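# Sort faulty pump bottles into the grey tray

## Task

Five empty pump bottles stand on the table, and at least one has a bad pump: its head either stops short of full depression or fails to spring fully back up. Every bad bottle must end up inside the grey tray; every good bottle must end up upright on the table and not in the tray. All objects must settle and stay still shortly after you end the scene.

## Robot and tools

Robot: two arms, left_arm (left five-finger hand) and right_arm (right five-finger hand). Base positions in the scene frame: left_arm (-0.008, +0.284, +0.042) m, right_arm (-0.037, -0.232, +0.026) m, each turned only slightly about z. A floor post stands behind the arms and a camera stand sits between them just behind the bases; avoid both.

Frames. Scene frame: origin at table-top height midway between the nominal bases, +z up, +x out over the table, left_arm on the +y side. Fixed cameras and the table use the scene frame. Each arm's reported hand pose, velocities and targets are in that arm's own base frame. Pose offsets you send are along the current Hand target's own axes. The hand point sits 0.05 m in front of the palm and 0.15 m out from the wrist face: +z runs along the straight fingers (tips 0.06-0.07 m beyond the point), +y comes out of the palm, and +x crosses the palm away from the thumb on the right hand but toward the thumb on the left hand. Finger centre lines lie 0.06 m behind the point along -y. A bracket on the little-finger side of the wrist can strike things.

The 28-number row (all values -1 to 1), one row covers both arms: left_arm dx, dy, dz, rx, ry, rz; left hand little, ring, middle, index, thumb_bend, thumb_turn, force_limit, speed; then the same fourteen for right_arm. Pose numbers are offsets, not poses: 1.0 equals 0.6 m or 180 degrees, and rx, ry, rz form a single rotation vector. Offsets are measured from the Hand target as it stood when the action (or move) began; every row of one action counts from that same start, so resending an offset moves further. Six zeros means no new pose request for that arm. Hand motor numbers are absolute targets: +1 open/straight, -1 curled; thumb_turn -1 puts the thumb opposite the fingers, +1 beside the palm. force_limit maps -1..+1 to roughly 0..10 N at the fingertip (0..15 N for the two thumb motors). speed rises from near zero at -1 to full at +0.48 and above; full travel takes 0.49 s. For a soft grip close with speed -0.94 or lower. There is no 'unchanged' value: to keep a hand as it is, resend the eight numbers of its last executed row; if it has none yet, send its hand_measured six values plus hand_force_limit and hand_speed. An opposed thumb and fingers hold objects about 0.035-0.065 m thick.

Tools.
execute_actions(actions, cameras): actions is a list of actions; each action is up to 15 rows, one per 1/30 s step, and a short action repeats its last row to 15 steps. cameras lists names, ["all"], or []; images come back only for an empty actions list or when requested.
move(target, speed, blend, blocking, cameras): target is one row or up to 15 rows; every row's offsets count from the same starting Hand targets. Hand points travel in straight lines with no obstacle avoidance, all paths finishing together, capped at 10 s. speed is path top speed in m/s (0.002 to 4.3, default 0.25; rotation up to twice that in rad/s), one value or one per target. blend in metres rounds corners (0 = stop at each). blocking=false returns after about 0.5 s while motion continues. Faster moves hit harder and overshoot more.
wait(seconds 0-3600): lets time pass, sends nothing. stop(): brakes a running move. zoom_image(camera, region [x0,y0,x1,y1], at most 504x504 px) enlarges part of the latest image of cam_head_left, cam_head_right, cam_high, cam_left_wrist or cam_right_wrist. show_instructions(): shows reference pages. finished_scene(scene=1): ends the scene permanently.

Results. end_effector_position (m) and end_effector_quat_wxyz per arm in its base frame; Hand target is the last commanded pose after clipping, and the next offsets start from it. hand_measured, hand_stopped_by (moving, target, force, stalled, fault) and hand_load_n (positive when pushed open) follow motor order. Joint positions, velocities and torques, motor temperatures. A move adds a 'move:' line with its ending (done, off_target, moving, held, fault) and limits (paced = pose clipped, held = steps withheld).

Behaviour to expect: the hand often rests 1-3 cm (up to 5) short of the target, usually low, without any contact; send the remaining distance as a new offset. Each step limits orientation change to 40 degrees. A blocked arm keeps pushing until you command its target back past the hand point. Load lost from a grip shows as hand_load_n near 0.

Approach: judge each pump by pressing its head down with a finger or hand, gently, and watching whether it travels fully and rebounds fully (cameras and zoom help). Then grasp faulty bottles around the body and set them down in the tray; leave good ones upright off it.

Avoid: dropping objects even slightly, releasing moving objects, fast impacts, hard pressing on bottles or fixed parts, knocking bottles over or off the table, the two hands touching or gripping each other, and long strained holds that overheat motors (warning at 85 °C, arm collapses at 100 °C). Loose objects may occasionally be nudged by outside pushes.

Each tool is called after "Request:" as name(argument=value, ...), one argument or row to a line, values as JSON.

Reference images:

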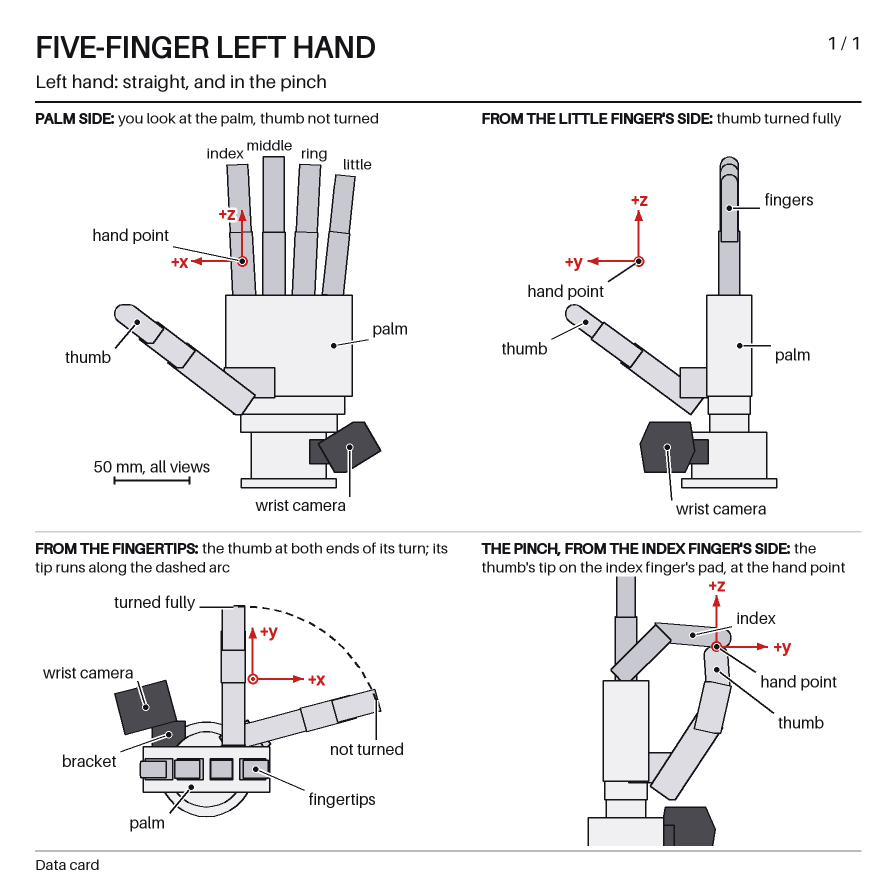

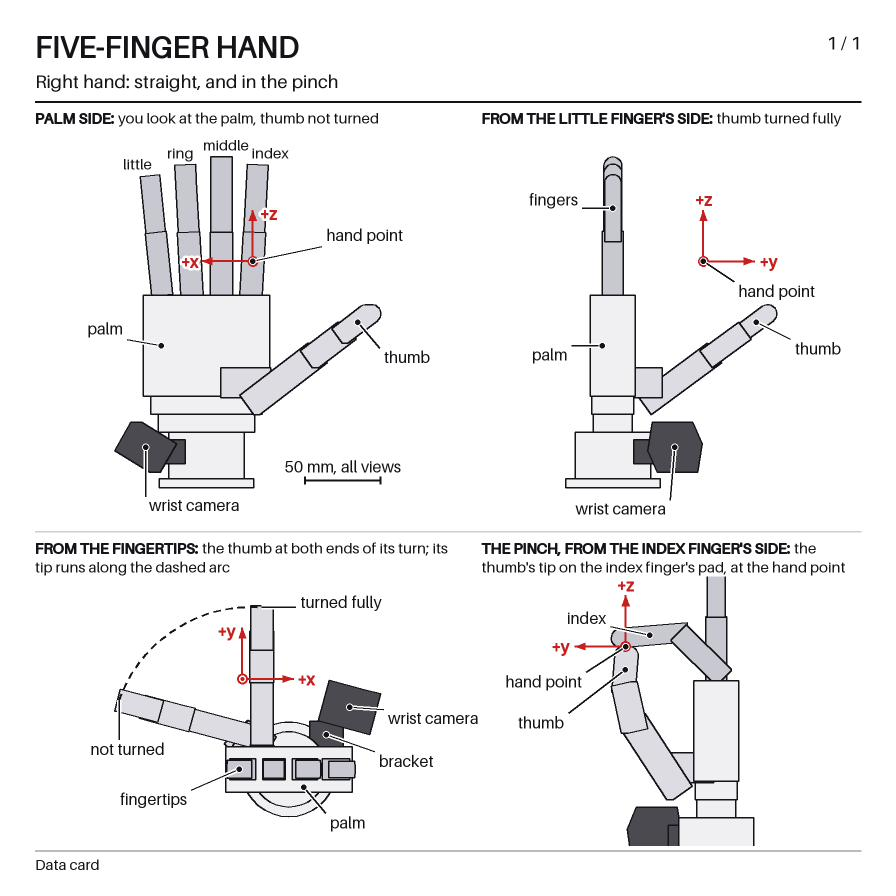

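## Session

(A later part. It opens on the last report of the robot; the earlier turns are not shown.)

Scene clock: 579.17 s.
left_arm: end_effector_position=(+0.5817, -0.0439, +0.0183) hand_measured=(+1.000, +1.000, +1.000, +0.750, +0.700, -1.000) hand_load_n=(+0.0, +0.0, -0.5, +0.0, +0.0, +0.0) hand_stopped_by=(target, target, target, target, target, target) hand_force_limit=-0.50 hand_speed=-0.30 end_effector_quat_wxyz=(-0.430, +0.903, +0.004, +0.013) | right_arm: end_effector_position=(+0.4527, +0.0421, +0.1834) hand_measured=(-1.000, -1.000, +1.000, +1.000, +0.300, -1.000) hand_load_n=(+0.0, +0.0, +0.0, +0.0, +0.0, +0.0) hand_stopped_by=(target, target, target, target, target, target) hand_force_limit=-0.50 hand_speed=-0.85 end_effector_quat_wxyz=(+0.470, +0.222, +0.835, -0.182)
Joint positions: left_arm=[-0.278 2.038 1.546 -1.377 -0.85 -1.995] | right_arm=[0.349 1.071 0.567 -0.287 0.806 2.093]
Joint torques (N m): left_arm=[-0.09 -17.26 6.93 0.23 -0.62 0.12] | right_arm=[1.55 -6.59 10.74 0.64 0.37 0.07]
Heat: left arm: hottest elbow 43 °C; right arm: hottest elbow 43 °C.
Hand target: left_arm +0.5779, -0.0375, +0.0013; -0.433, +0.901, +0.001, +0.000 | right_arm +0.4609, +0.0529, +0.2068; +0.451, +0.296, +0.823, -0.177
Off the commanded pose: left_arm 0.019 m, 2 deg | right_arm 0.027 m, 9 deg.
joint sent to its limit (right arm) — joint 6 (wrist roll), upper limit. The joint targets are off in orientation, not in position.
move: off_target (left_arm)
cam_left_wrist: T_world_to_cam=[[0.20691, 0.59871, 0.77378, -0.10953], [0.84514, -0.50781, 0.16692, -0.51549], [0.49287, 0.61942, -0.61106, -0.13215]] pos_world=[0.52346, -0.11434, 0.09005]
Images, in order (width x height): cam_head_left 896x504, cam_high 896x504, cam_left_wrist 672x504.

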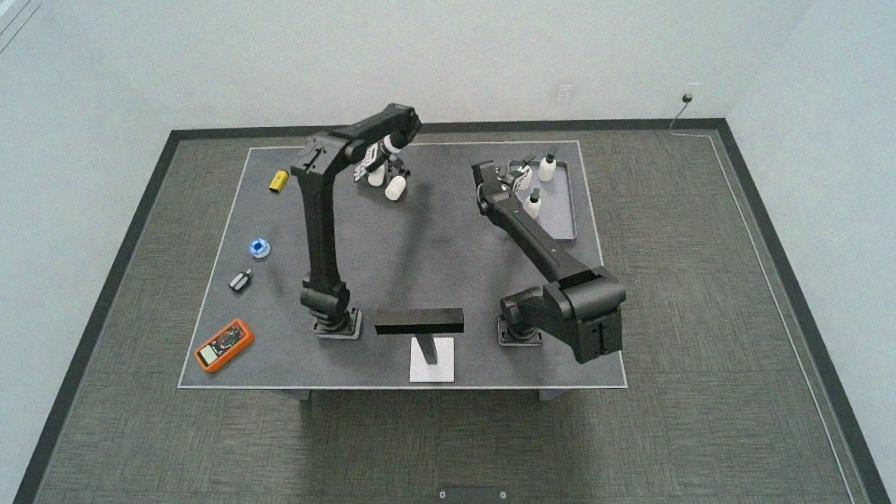

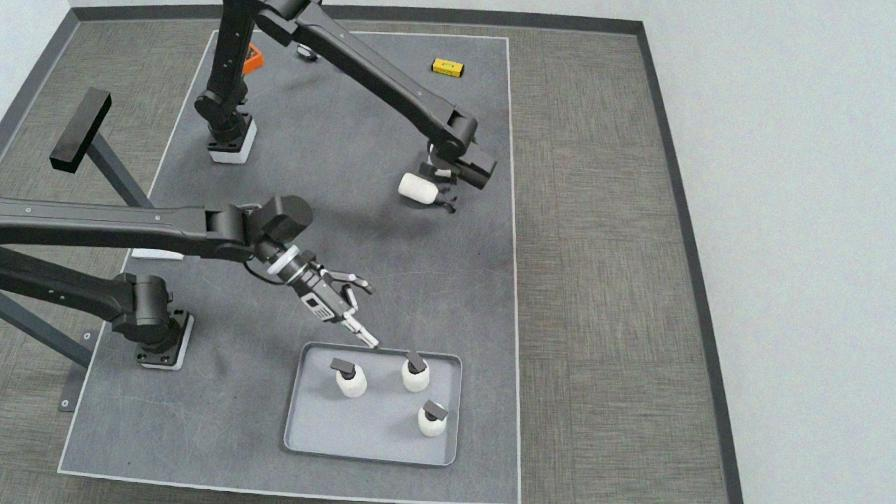

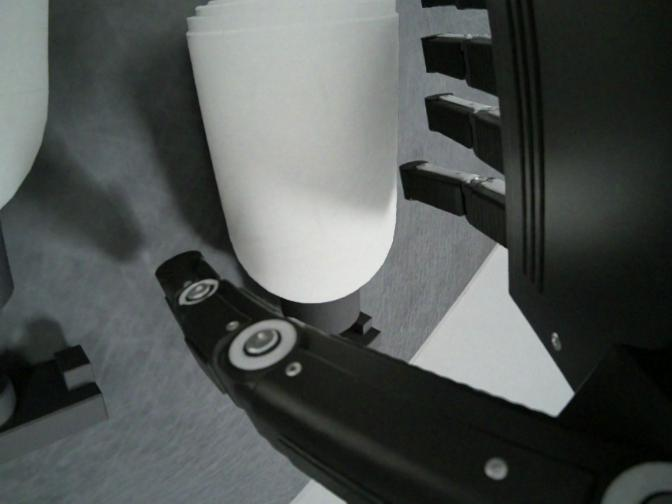

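Request:
move(
  target=[
    [-0.0083,0,0,0,0,0,1,1,1,0.75,0.7,-1,-0.5,-0.9,0,0,0,0,0,0,-1,-1,1,1,0.3,-1,-0.5,-0.85],
    [-0.0083,0,0,0,0,0,1,1,1,-1,-1,-1,-0.5,-0.9,0,0,0,0,0,0,-1,-1,1,1,0.3,-1,-0.5,-0.85],
  ],
  speed=0.05,
  cameras=["cam_high","cam_head_left","cam_left_wrist"],
)

Request:
zoom_image(
  camera="cam_head_left",
  region=[330, 110, 450, 210],
)

Scene clock: 585.17 s.
left_arm: end_effector_position=(+0.5763, -0.0424, +0.0130) hand_measured=(+1.000, +1.000, +1.000, +0.268, +0.444, -1.000) hand_load_n=(+0.0, +0.0, +0.0, +4.0, +4.0, -0.5) hand_stopped_by=(target, target, target, force, force, target) hand_force_limit=-0.50 hand_speed=-0.90 end_effector_quat_wxyz=(-0.431, +0.902, +0.002, +0.008) | right_arm: end_effector_position=(+0.4527, +0.0421, +0.1834) hand_measured=(-1.000, -1.000, +1.000, +1.000, +0.300, -1.000) hand_load_n=(+0.0, +0.0, +0.0, +0.0, +0.0, +0.0) hand_stopped_by=(target, target, target, target, target, target) hand_force_limit=-0.50 hand_speed=-0.85 end_effector_quat_wxyz=(+0.470, +0.222, +0.835, -0.182)
Joint positions: left_arm=[-0.278 2.038 1.529 -1.372 -0.85 -1.995] | right_arm=[0.349 1.071 0.567 -0.287 0.806 2.093]
Joint torques (N m): left_arm=[-0.26 -18.02 6.74 0.2 -0.59 0.09] | right_arm=[1.55 -6.53 10.73 0.65 0.38 0.07]
Heat: left arm: hottest elbow 42 °C; right arm: hottest elbow 43 °C.
Hand target: left_arm +0.5729, -0.0375, +0.0012; -0.433, +0.901, +0.000, +0.000 | right_arm +0.4609, +0.0529, +0.2068; +0.451, +0.296, +0.823, -0.177
Off the commanded pose: left_arm 0.013 m, 1 deg | right_arm 0.027 m, 9 deg.
joint sent to its limit (right arm) — joint 6 (wrist roll), upper limit. The joint targets are off in orientation, not in position.
move: off_target (left_arm); target 2's new numbers were sent with left_arm's hand 0.013 m and 1 deg from that target
cam_left_wrist: T_world_to_cam=[[0.21513, 0.59633, 0.77338, -0.11008], [0.84686, -0.5083, 0.15637, -0.51017], [0.48635, 0.62131, -0.61436, -0.1298]] pos_world=[0.51885, -0.11303, 0.08516]
Images, in order (width x height): cam_head_left 896x504, cam_high 896x504, cam_left_wrist 672x504.

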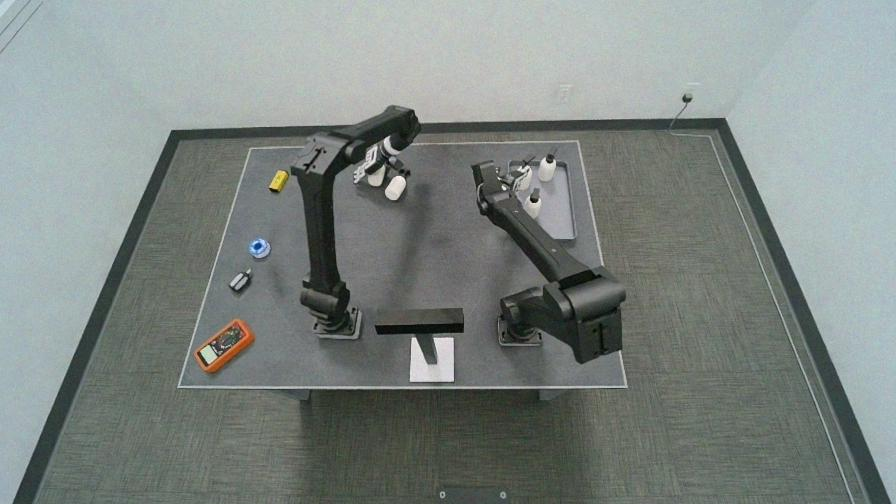

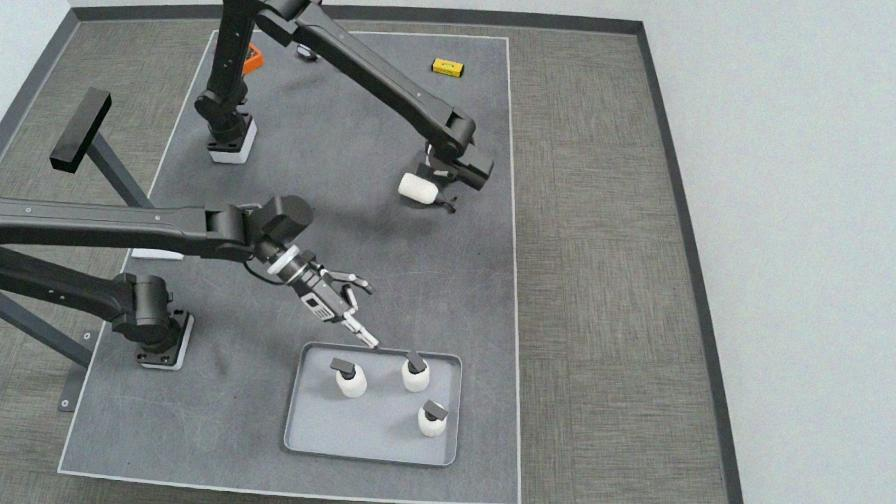

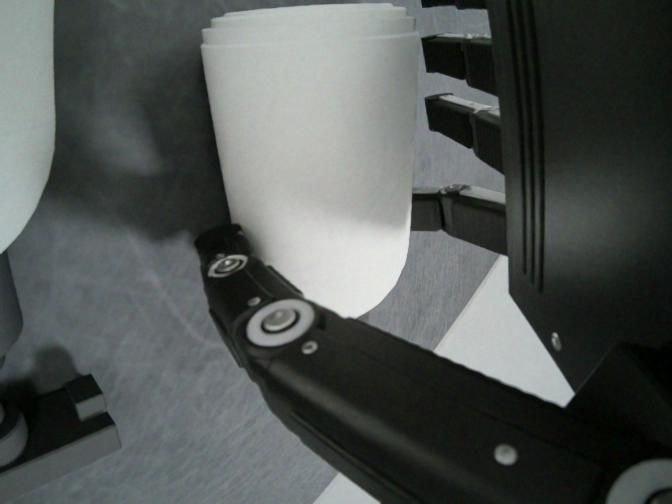

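Scaled by 4.200 from the camera's image (finer frame: 1280x720).

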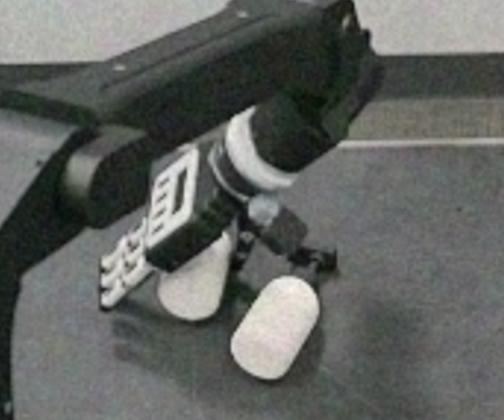

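Request:
move(
  target=[
    [0,-0.0910,-0.0729,0,0,0,1,1,1,-1,-1,-1,-0.5,-0.9,0,0,0,0,0,0,-1,-1,1,1,0.3,-1,-0.5,-0.85],
  ],
  speed=0.06,
  cameras=["cam_high","cam_head_left","cam_left_wrist"],
)

Request:
zoom_image(
  camera="cam_head_left",
  region=[330, 110, 450, 210],
)

Scene clock: 588.23 s.
left_arm: end_effector_position=(+0.5597, -0.0376, +0.0521) hand_measured=(+1.000, +1.000, +1.000, +0.268, +0.444, -1.000) hand_load_n=(+0.0, +0.0, +0.0, +4.0, +3.5, +0.0) hand_stopped_by=(target, target, target, force, force, target) hand_force_limit=-0.50 hand_speed=-0.90 end_effector_quat_wxyz=(-0.438, +0.899, -0.009, -0.015) | right_arm: end_effector_position=(+0.4527, +0.0421, +0.1834) hand_measured=(-1.000, -1.000, +1.000, +1.000, +0.300, -1.000) hand_load_n=(+0.5, +0.0, +0.0, +0.0, +0.0, -0.5) hand_stopped_by=(target, target, target, target, target, target) hand_force_limit=-0.50 hand_speed=-0.85 end_effector_quat_wxyz=(+0.470, +0.222, +0.835, -0.182)
Joint positions: left_arm=[-0.278 1.983 1.549 -1.5 -0.85 -1.995] | right_arm=[0.349 1.071 0.567 -0.287 0.806 2.093]
Joint torques (N m): left_arm=[-0.26 -20.01 11.41 -0.73 -0.59 0.09] | right_arm=[1.55 -6.53 10.74 0.64 0.38 0.07]
Motor temperatures (°C): left_arm=[29 31 42 30 33 29] | right_arm=[35 33 44 31 31 34]
Heat: left arm: hottest elbow 42 °C; right arm: hottest elbow 44 °C.
Hand target: left_arm +0.5728, -0.0375, +0.0712; -0.433, +0.901, +0.000, +0.000 | right_arm +0.4609, +0.0529, +0.2068; +0.451, +0.296, +0.823, -0.177
Off the commanded pose: left_arm 0.023 m, 2 deg | right_arm 0.027 m, 9 deg.
joint sent to its limit (right arm) — joint 6 (wrist roll), upper limit. The joint targets are off in orientation, not in position.
move: off_target (left_arm)
cam_left_wrist: T_world_to_cam=[[0.25504, 0.58497, 0.76991, -0.16221], [0.85364, -0.5102, 0.10487, -0.50099], [0.45416, 0.63048, -0.62947, -0.0815]] pos_world=[0.50605, -0.10933, 0.12613]
Images, in order (width x height): cam_head_left 896x504, cam_high 896x504, cam_left_wrist 672x504.

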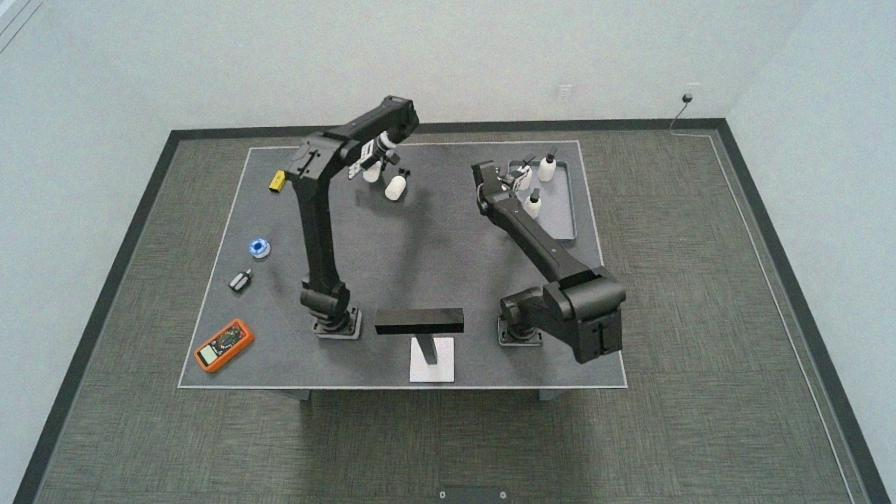

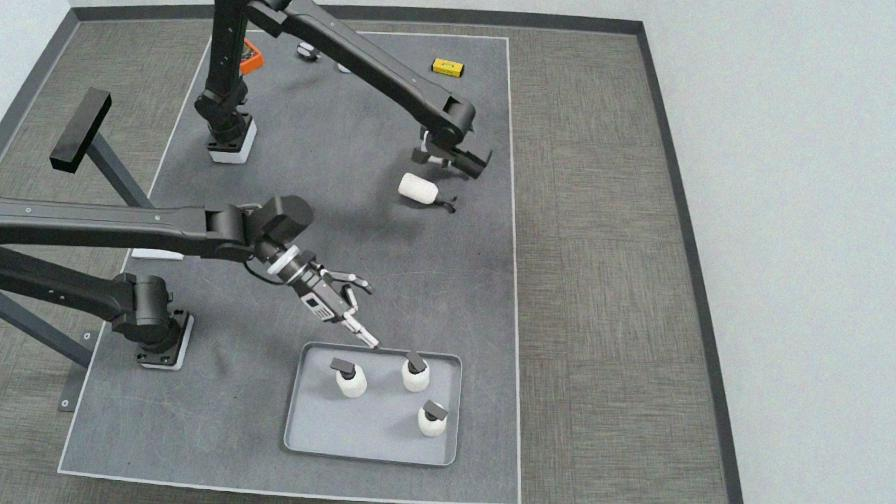

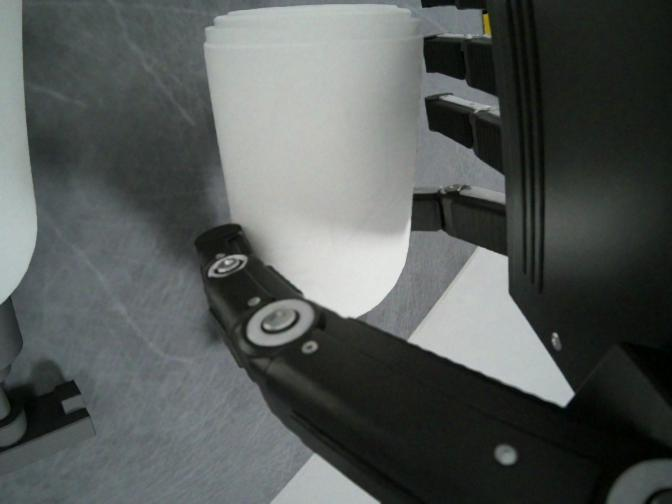

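Scaled by 4.200 from the camera's image (finer frame: 1280x720).

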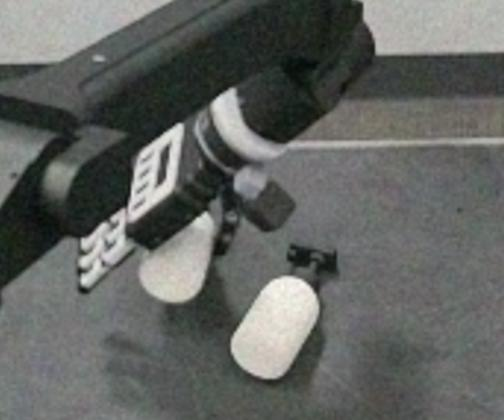

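Request:
move(
  target=[
    [-0.0333,-0.078,-0.0625,0,0,0,1,1,1,-1,-1,-1,-0.5,-0.9,0,0,0,0,0,0,-1,-1,1,1,0.3,-1,-0.5,-0.85],
    [-0.313,-0.149,-0.0778,0,0.1736,-0.2167,1,1,1,-1,-1,-1,-0.5,-0.9,0,0,0,0,0,0,-1,-1,1,1,0.3,-1,-0.5,-0.85],
  ],
  speed=0.12,
  blend=0.02,
  cameras=["cam_high","cam_head_left","cam_head_right","cam_left_wrist"],
)

Request:
zoom_image(
  camera="cam_head_left",
  region=[310, 130, 430, 250],
)

Request:
zoom_image(
  camera="cam_high",
  region=[320, 60, 480, 220],
)

Scene clock: 604.63 s.
left_arm: end_effector_position=(+0.3868, -0.0151, +0.1686) hand_measured=(+1.000, +1.000, +1.000, +0.268, +0.444, -1.000) hand_load_n=(+0.0, +0.0, +0.0, +4.0, +3.5, -0.5) hand_stopped_by=(target, target, target, force, force, target) hand_force_limit=-0.50 hand_speed=-0.90 end_effector_quat_wxyz=(-0.379, +0.826, +0.124, +0.398) | right_arm: end_effector_position=(+0.4527, +0.0421, +0.1834) hand_measured=(-1.000, -1.000, +1.000, +1.000, +0.300, -1.000) hand_load_n=(+0.0, +0.0, +0.0, +0.0, +0.0, +0.0) hand_stopped_by=(target, target, target, target, target, target) hand_force_limit=-0.50 hand_speed=-0.85 end_effector_quat_wxyz=(+0.470, +0.222, +0.835, -0.182)
Joint positions: left_arm=[-0.457 1.008 0.558 -0.68 -1.118 -2.046] | right_arm=[0.349 1.071 0.567 -0.287 0.806 2.093]
Joint torques (N m): left_arm=[-1.49 -6.07 8.23 1.65 -0.78 -0.11] | right_arm=[1.55 -6.53 10.74 0.65 0.38 0.07]
Heat: left arm: hottest elbow 43 °C; right arm: hottest elbow 44 °C.
Hand target: left_arm +0.3852, -0.0185, +0.1702; -0.393, +0.817, +0.183, +0.381 | right_arm +0.4609, +0.0529, +0.2068; +0.451, +0.296, +0.823, -0.177
Off the commanded pose: left_arm 0.004 m, 7 deg | right_arm 0.027 m, 9 deg.
joint sent to its limit (left arm) — joint 6 (wrist roll), lower limit. The joint targets are off in orientation, not in position.
joint sent to its limit (right arm) — joint 6 (wrist roll), upper limit. The joint targets are off in orientation, not in position.
move: off_target (left_arm)
cam_left_wrist: T_world_to_cam=[[-0.35681, 0.62828, 0.69133, 0.02959], [0.38779, -0.57365, 0.72149, -0.27882], [0.84989, 0.52553, -0.03895, -0.19806]] pos_world=[0.28701, -0.07445, 0.17299]
Images, in order (width x height): cam_head_left 896x504, cam_head_right 896x504, cam_high 896x504, cam_left_wrist 672x504.

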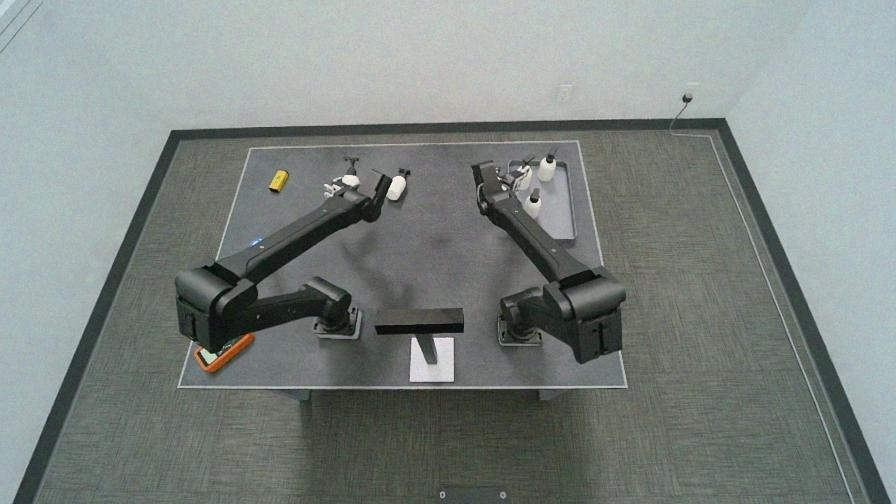

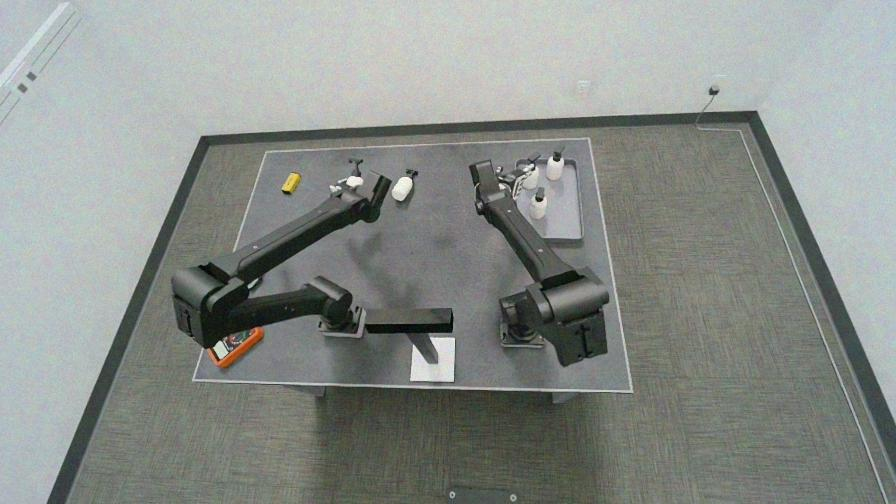

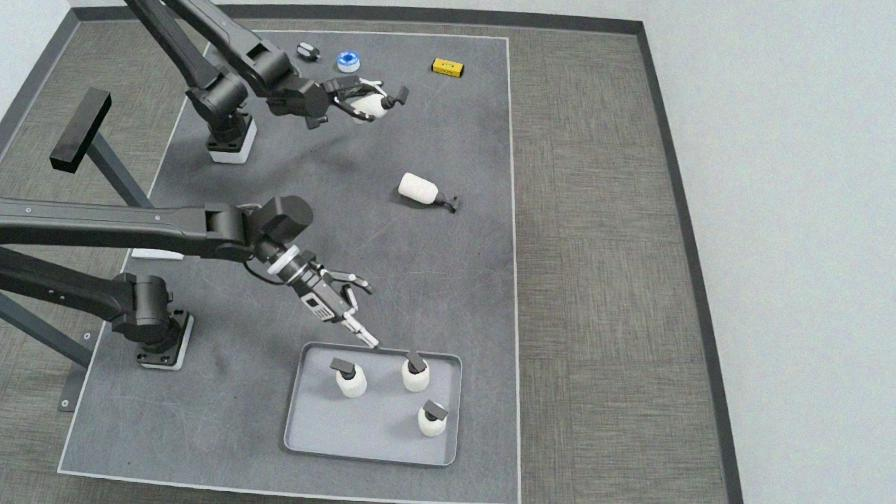

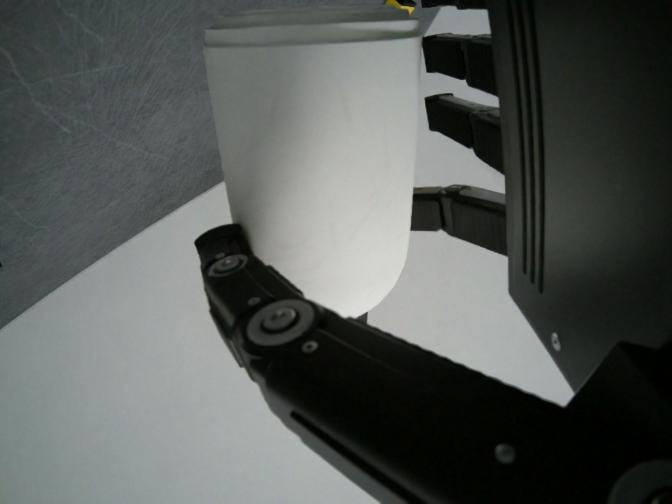

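Scaled by 4.200 from the camera's image (finer frame: 1280x720).

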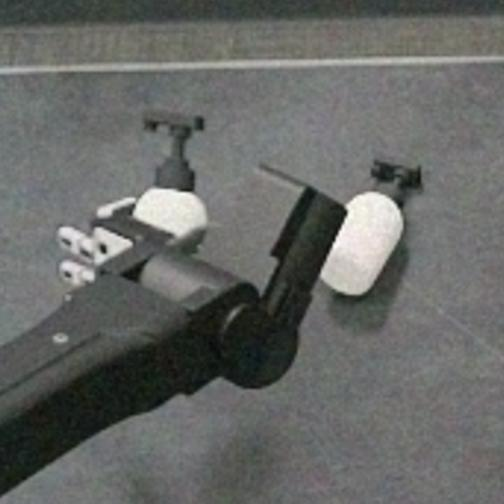

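Scaled by 3.150 from the camera's image (finer frame: 1280x720).

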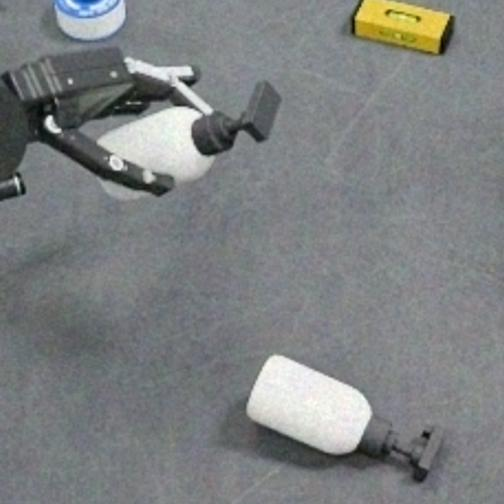

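Request:
move(
  target=[
    [-0.1277,0.0838,0.067,0,0,0,1,1,1,-1,-1,-1,-0.5,-0.9,0,0,0,0,0,0,-1,-1,1,1,0.3,-1,-0.5,-0.85],
  ],
  speed=0.08,
  cameras=["cam_high","cam_head_left","cam_head_right","cam_left_wrist"],
)

Request:
zoom_image(
  camera="cam_head_left",
  region=[310, 130, 430, 250],
)

Request:
zoom_image(
  camera="cam_high",
  region=[320, 60, 480, 220],
)

Scene clock: 609.10 s.
left_arm: end_effector_position=(+0.3878, -0.0155, +0.0751) hand_measured=(+1.000, +1.000, +1.000, +0.268, +0.444, -1.000) hand_load_n=(+0.0, +0.0, -0.5, +4.0, +3.5, -0.5) hand_stopped_by=(target, target, target, force, force, target) hand_force_limit=-0.50 hand_speed=-0.90 end_effector_quat_wxyz=(-0.374, +0.823, +0.130, +0.406) | right_arm: end_effector_position=(+0.4527, +0.0421, +0.1834) hand_measured=(-1.000, -1.000, +1.000, +1.000, +0.300, -1.000) hand_load_n=(+0.0, +0.0, +0.0, +0.0, +0.0, +0.0) hand_stopped_by=(target, target, target, target, target, target) hand_force_limit=-0.50 hand_speed=-0.85 end_effector_quat_wxyz=(+0.470, +0.222, +0.835, -0.182)
Joint positions: left_arm=[-0.457 1.25 0.4 -0.256 -1.12 -2.046] | right_arm=[0.349 1.071 0.567 -0.287 0.806 2.093]
Joint torques (N m): left_arm=[-1.49 -5.13 6.02 1.65 -0.77 -0.11] | right_arm=[1.61 -6.53 10.73 0.65 0.37 0.07]
Heat: left arm: hottest elbow 43 °C; right arm: hottest elbow 44 °C.
Hand target: left_arm +0.3851, -0.0183, +0.0701; -0.393, +0.817, +0.183, +0.381 | right_arm +0.4609, +0.0529, +0.2068; +0.451, +0.296, +0.823, -0.177
Off the commanded pose: left_arm 0.006 m, 7 deg | right_arm 0.027 m, 9 deg.
joint sent to its limit (left arm) — joint 6 (wrist roll), lower limit. The joint targets are off in orientation, not in position.
joint sent to its limit (right arm) — joint 6 (wrist roll), upper limit. The joint targets are off in orientation, not in position.
move: off_target (left_arm)
cam_left_wrist: T_world_to_cam=[[-0.37165, 0.63405, 0.67812, 0.10167], [0.3725, -0.56722, 0.73451, -0.20693], [0.85036, 0.52558, -0.02537, -0.20353]] pos_world=[0.28794, -0.07487, 0.07788]
Images, in order (width x height): cam_head_left 896x504, cam_head_right 896x504, cam_high 896x504, cam_left_wrist 672x504.

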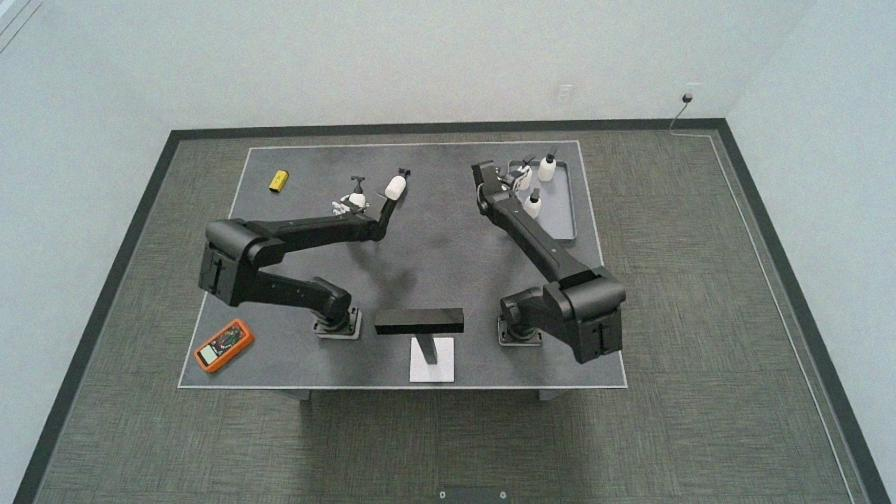

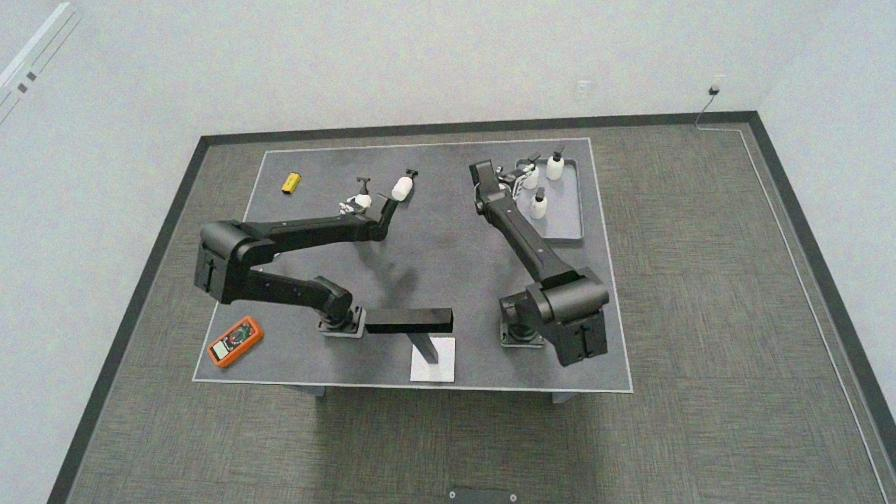

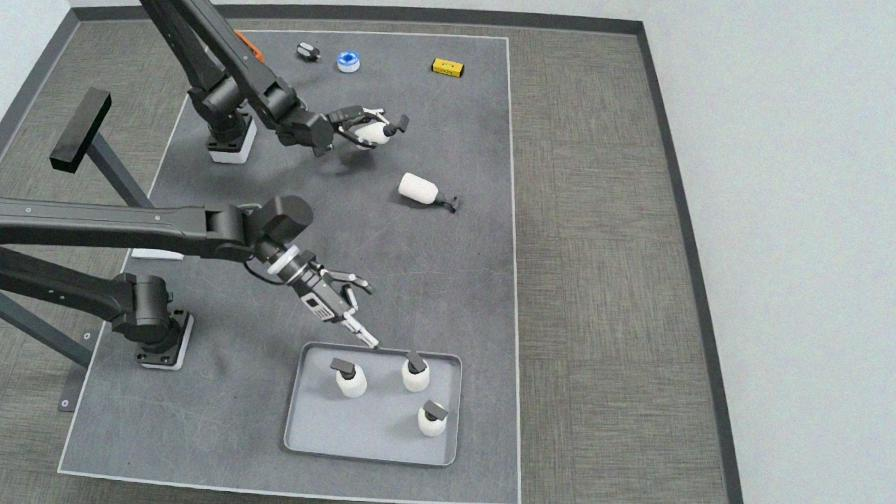

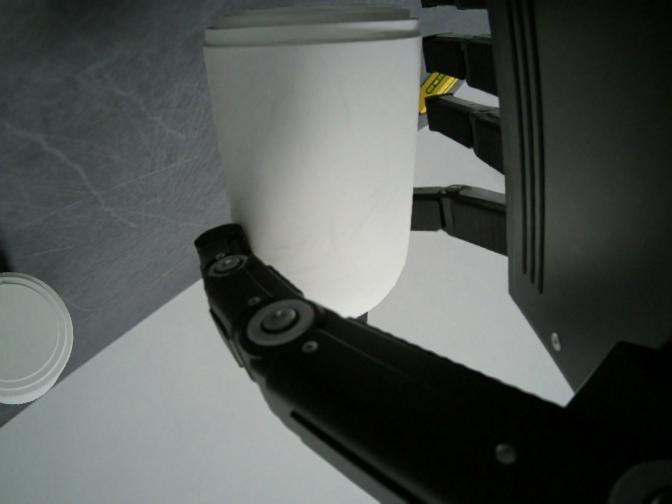

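Scaled by 4.200 from the camera's image (finer frame: 1280x720).

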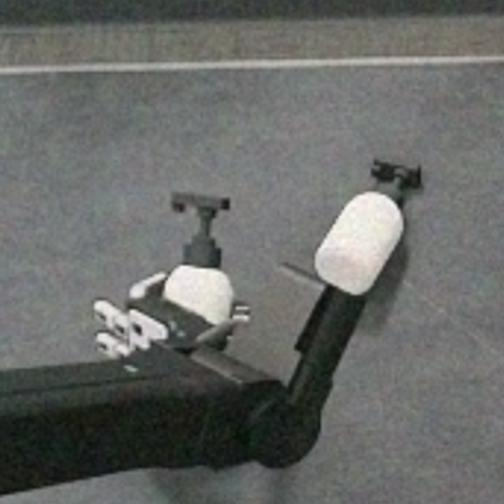

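Scaled by 3.150 from the camera's image (finer frame: 1280x720).

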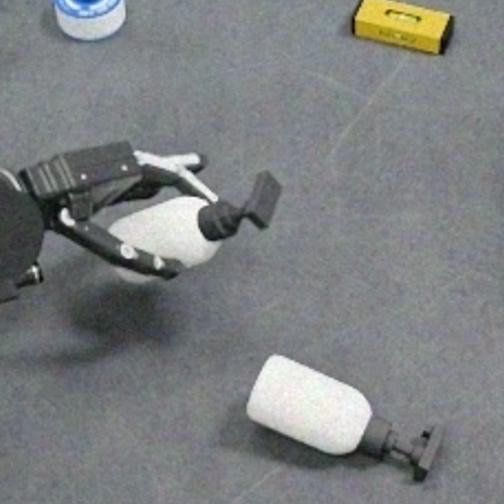

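Request:
move(
  target=[
    [-0.0255,0.0168,0.0134,0,0,0,1,1,1,-1,-1,-1,-0.5,-0.9,0,0,0,0,0,0,-1,-1,1,1,0.3,-1,-0.5,-0.85],
  ],
  speed=0.05,
  cameras=["cam_high","cam_head_left","cam_left_wrist"],
)

Request:
zoom_image(
  camera="cam_high",
  region=[320, 80, 420, 180],
)

Scene clock: 612.17 s.
left_arm: end_effector_position=(+0.3881, -0.0157, +0.0548) hand_measured=(+1.000, +1.000, +1.000, +0.268, +0.444, -1.000) hand_load_n=(+0.0, +0.0, +0.0, +4.0, +3.5, -0.5) hand_stopped_by=(target, target, target, force, force, target) hand_force_limit=-0.50 hand_speed=-0.90 end_effector_quat_wxyz=(-0.374, +0.823, +0.130, +0.406) | right_arm: end_effector_position=(+0.4527, +0.0421, +0.1834) hand_measured=(-1.000, -1.000, +1.000, +1.000, +0.300, -1.000) hand_load_n=(+0.0, +0.0, +0.0, +0.0, +0.0, +0.0) hand_stopped_by=(target, target, target, target, target, target) hand_force_limit=-0.50 hand_speed=-0.85 end_effector_quat_wxyz=(+0.470, +0.222, +0.835, -0.182)
Joint positions: left_arm=[-0.457 1.328 0.379 -0.158 -1.12 -2.046] | right_arm=[0.349 1.071 0.567 -0.287 0.806 2.093]
Joint torques (N m): left_arm=[-1.55 -5.54 5.34 1.63 -0.77 -0.11] | right_arm=[1.55 -6.53 10.74 0.64 0.37 0.07]
Heat: left arm: hottest elbow 42 °C; right arm: hottest elbow 44 °C.
Hand target: left_arm +0.3851, -0.0183, +0.0501; -0.393, +0.817, +0.183, +0.380 | right_arm +0.4609, +0.0529, +0.2068; +0.451, +0.296, +0.823, -0.177
Off the commanded pose: left_arm 0.006 m, 7 deg | right_arm 0.027 m, 9 deg.
joint sent to its limit (left arm) — joint 6 (wrist roll), lower limit. The joint targets are off in orientation, not in position.
joint sent to its limit (right arm) — joint 6 (wrist roll), upper limit. The joint targets are off in orientation, not in position.
move: off_target (left_arm)
cam_left_wrist: T_world_to_cam=[[-0.37165, 0.63405, 0.67812, 0.11561], [0.3725, -0.56722, 0.73451, -0.19219], [0.85036, 0.52558, -0.02537, -0.20425]] pos_world=[0.28824, -0.07497, 0.05758]
Images, in order (width x height): cam_head_left 896x504, cam_high 896x504, cam_left_wrist 672x504.

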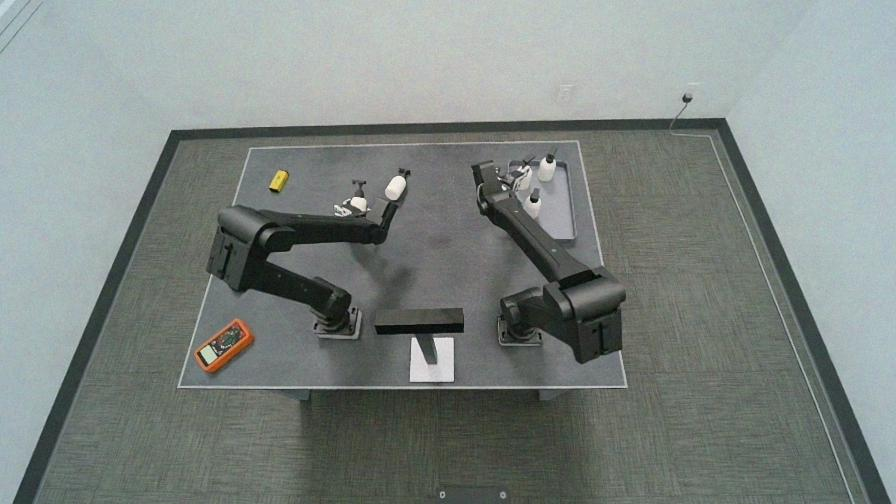

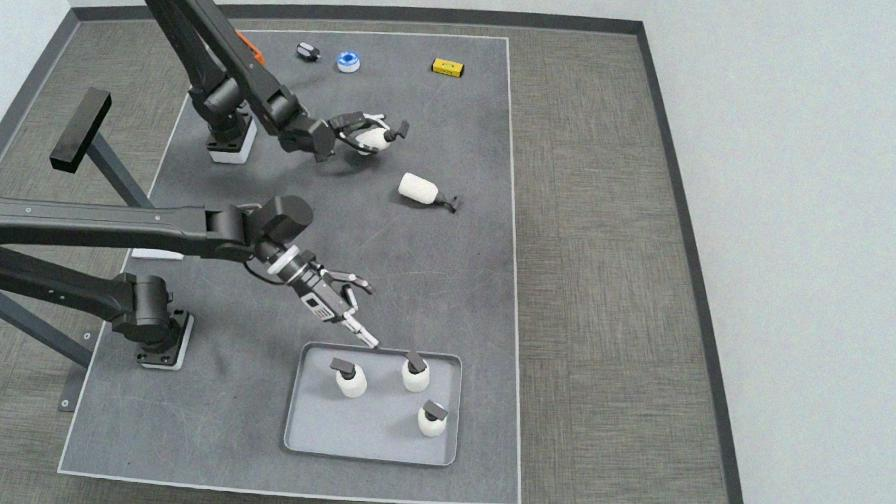

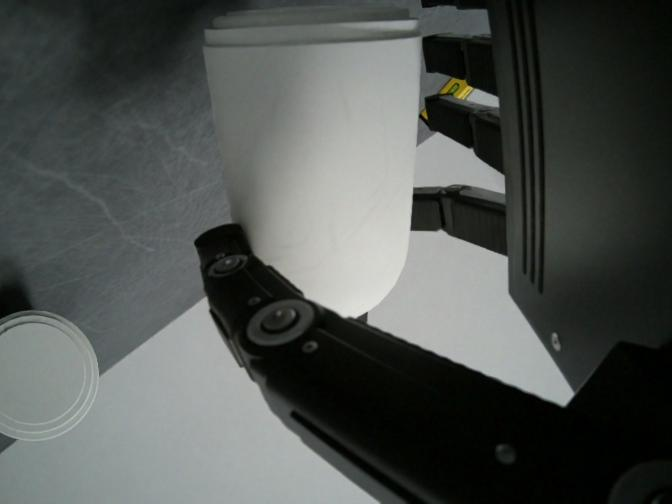

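Scaled by 5.040 from the camera's image (finer frame: 1280x720).

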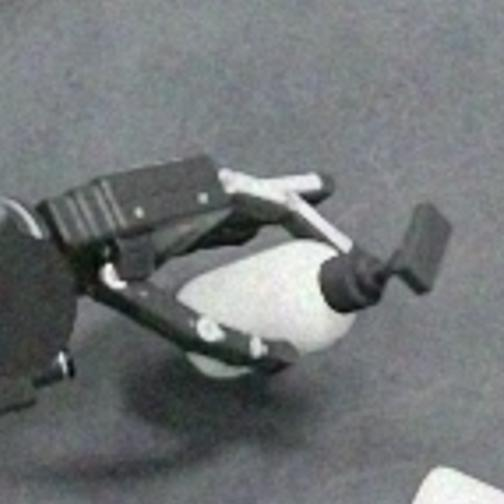

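Request:
move(
  target=[
    [-0.0128,0.0084,0.0067,0,0,0,1,1,1,-1,-1,-1,-0.5,-0.9,0,0,0,0,0,0,-1,-1,1,1,0.3,-1,-0.5,-0.85],
  ],
  speed=0.04,
)

Request:
move(
  target=[
    [-0.0128,0.0084,0.0067,0,0,0,1,1,1,-1,-1,-1,-0.5,-0.9,0,0,0,0,0,0,-1,-1,1,1,0.3,-1,-0.5,-0.85],
  ],
  speed=0.04,
  cameras=["cam_high","cam_head_left","cam_left_wrist"],
)

Request:
zoom_image(
  camera="cam_high",
  region=[320, 80, 420, 180],
)

Scene clock: 614.90 s.
left_arm: end_effector_position=(+0.3883, -0.0157, +0.0447) hand_measured=(+1.000, +1.000, +1.000, +0.268, +0.444, -1.000) hand_load_n=(+0.0, +0.0, +0.0, +4.0, +3.5, -0.5) hand_stopped_by=(target, target, target, force, force, target) hand_force_limit=-0.50 hand_speed=-0.90 end_effector_quat_wxyz=(-0.374, +0.823, +0.130, +0.406) | right_arm: end_effector_position=(+0.4527, +0.0421, +0.1834) hand_measured=(-1.000, -1.000, +1.000, +1.000, +0.300, -1.000) hand_load_n=(+0.0, +0.0, +0.0, +0.0, -0.5, +0.0) hand_stopped_by=(target, target, target, target, target, target) hand_force_limit=-0.50 hand_speed=-0.85 end_effector_quat_wxyz=(+0.470, +0.222, +0.835, -0.182)
Joint positions: left_arm=[-0.457 1.37 0.371 -0.107 -1.12 -2.046] | right_arm=[0.349 1.071 0.567 -0.287 0.806 2.093]
Joint torques (N m): left_arm=[-1.55 -5.77 4.97 1.62 -0.77 -0.11] | right_arm=[1.55 -6.53 10.73 0.65 0.37 0.07]
Heat: left arm: hottest elbow 42 °C; right arm: hottest elbow 45 °C.
Hand target: left_arm +0.3852, -0.0183, +0.0402; -0.393, +0.817, +0.183, +0.381 | right_arm +0.4609, +0.0529, +0.2068; +0.451, +0.296, +0.823, -0.177
Off the commanded pose: left_arm 0.006 m, 7 deg | right_arm 0.027 m, 9 deg.
joint sent to its limit (left arm) — joint 6 (wrist roll), lower limit. The joint targets are off in orientation, not in position.
joint sent to its limit (right arm) — joint 6 (wrist roll), upper limit. The joint targets are off in orientation, not in position.
move: off_target (left_arm)

Scene clock: 616.90 s.
left_arm: end_effector_position=(+0.3887, -0.0160, +0.0350) hand_measured=(+1.000, +1.000, +1.000, +0.268, +0.444, -1.000) hand_load_n=(-0.5, +0.0, +0.0, +4.0, +3.5, -0.5) hand_stopped_by=(target, target, target, force, force, target) hand_force_limit=-0.50 hand_speed=-0.90 end_effector_quat_wxyz=(-0.374, +0.823, +0.130, +0.407) | right_arm: end_effector_position=(+0.4527, +0.0421, +0.1834) hand_measured=(-1.000, -1.000, +1.000, +1.000, +0.300, -1.000) hand_load_n=(+0.0, +0.0, +0.0, +0.0, +0.0, +0.0) hand_stopped_by=(target, target, target, target, target, target) hand_force_limit=-0.50 hand_speed=-0.85 end_effector_quat_wxyz=(+0.470, +0.222, +0.835, -0.182)
Joint positions: left_arm=[-0.457 1.414 0.364 -0.055 -1.121 -2.046] | right_arm=[0.349 1.071 0.567 -0.287 0.806 2.093]
Joint torques (N m): left_arm=[-1.55 -6.01 4.52 1.66 -0.76 -0.11] | right_arm=[1.55 -6.53 10.73 0.64 0.37 0.07]
Heat: left arm: hottest elbow 42 °C; right arm: hottest elbow 45 °C.
Hand target: left_arm +0.3852, -0.0185, +0.0301; -0.393, +0.817, +0.183, +0.381 | right_arm +0.4609, +0.0529, +0.2068; +0.451, +0.296, +0.823, -0.177
Off the commanded pose: left_arm 0.006 m, 7 deg | right_arm 0.027 m, 9 deg.
joint sent to its limit (left arm) — joint 6 (wrist roll), lower limit. The joint targets are off in orientation, not in position.
joint sent to its limit (right arm) — joint 6 (wrist roll), upper limit. The joint targets are off in orientation, not in position.
move: off_target (left_arm)
cam_left_wrist: T_world_to_cam=[[-0.37278, 0.63409, 0.67748, 0.12997], [0.37125, -0.5672, 0.73515, -0.17772], [0.85042, 0.52556, -0.02396, -0.20521]] pos_world=[0.28894, -0.07537, 0.03768]
Images, in order (width x height): cam_head_left 896x504, cam_high 896x504, cam_left_wrist 672x504.

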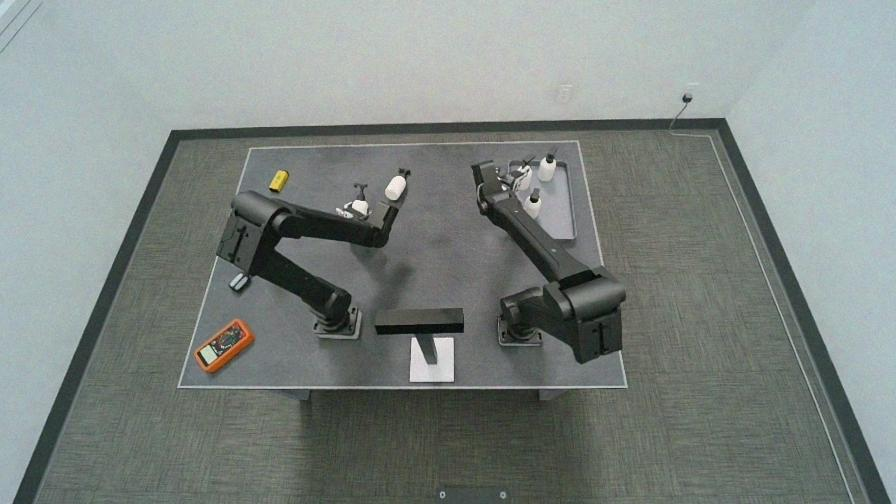

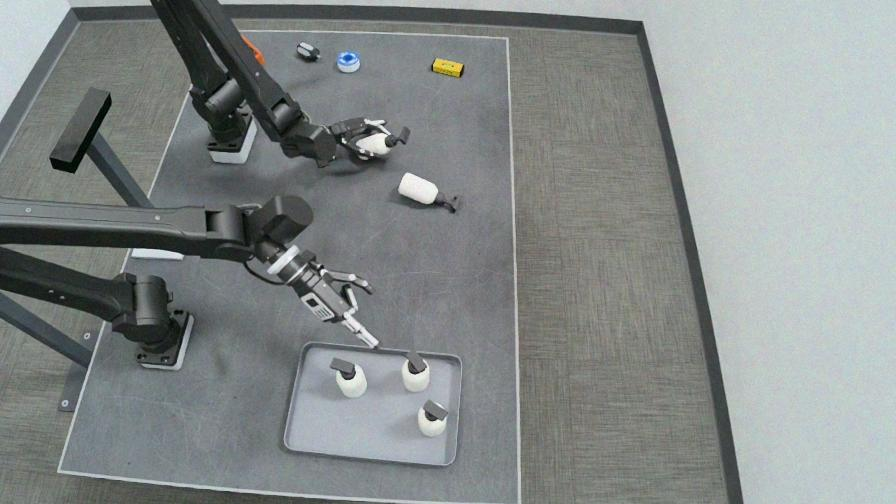

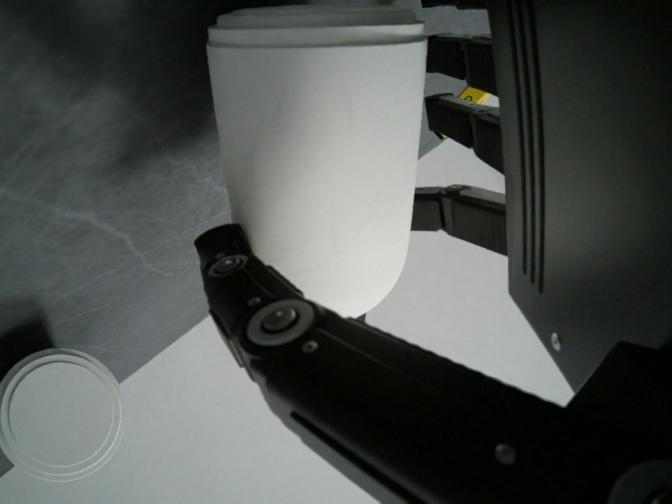

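Scaled by 5.040 from the camera's image (finer frame: 1280x720).

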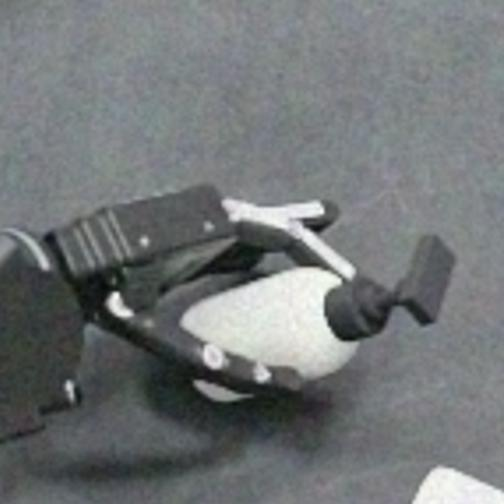

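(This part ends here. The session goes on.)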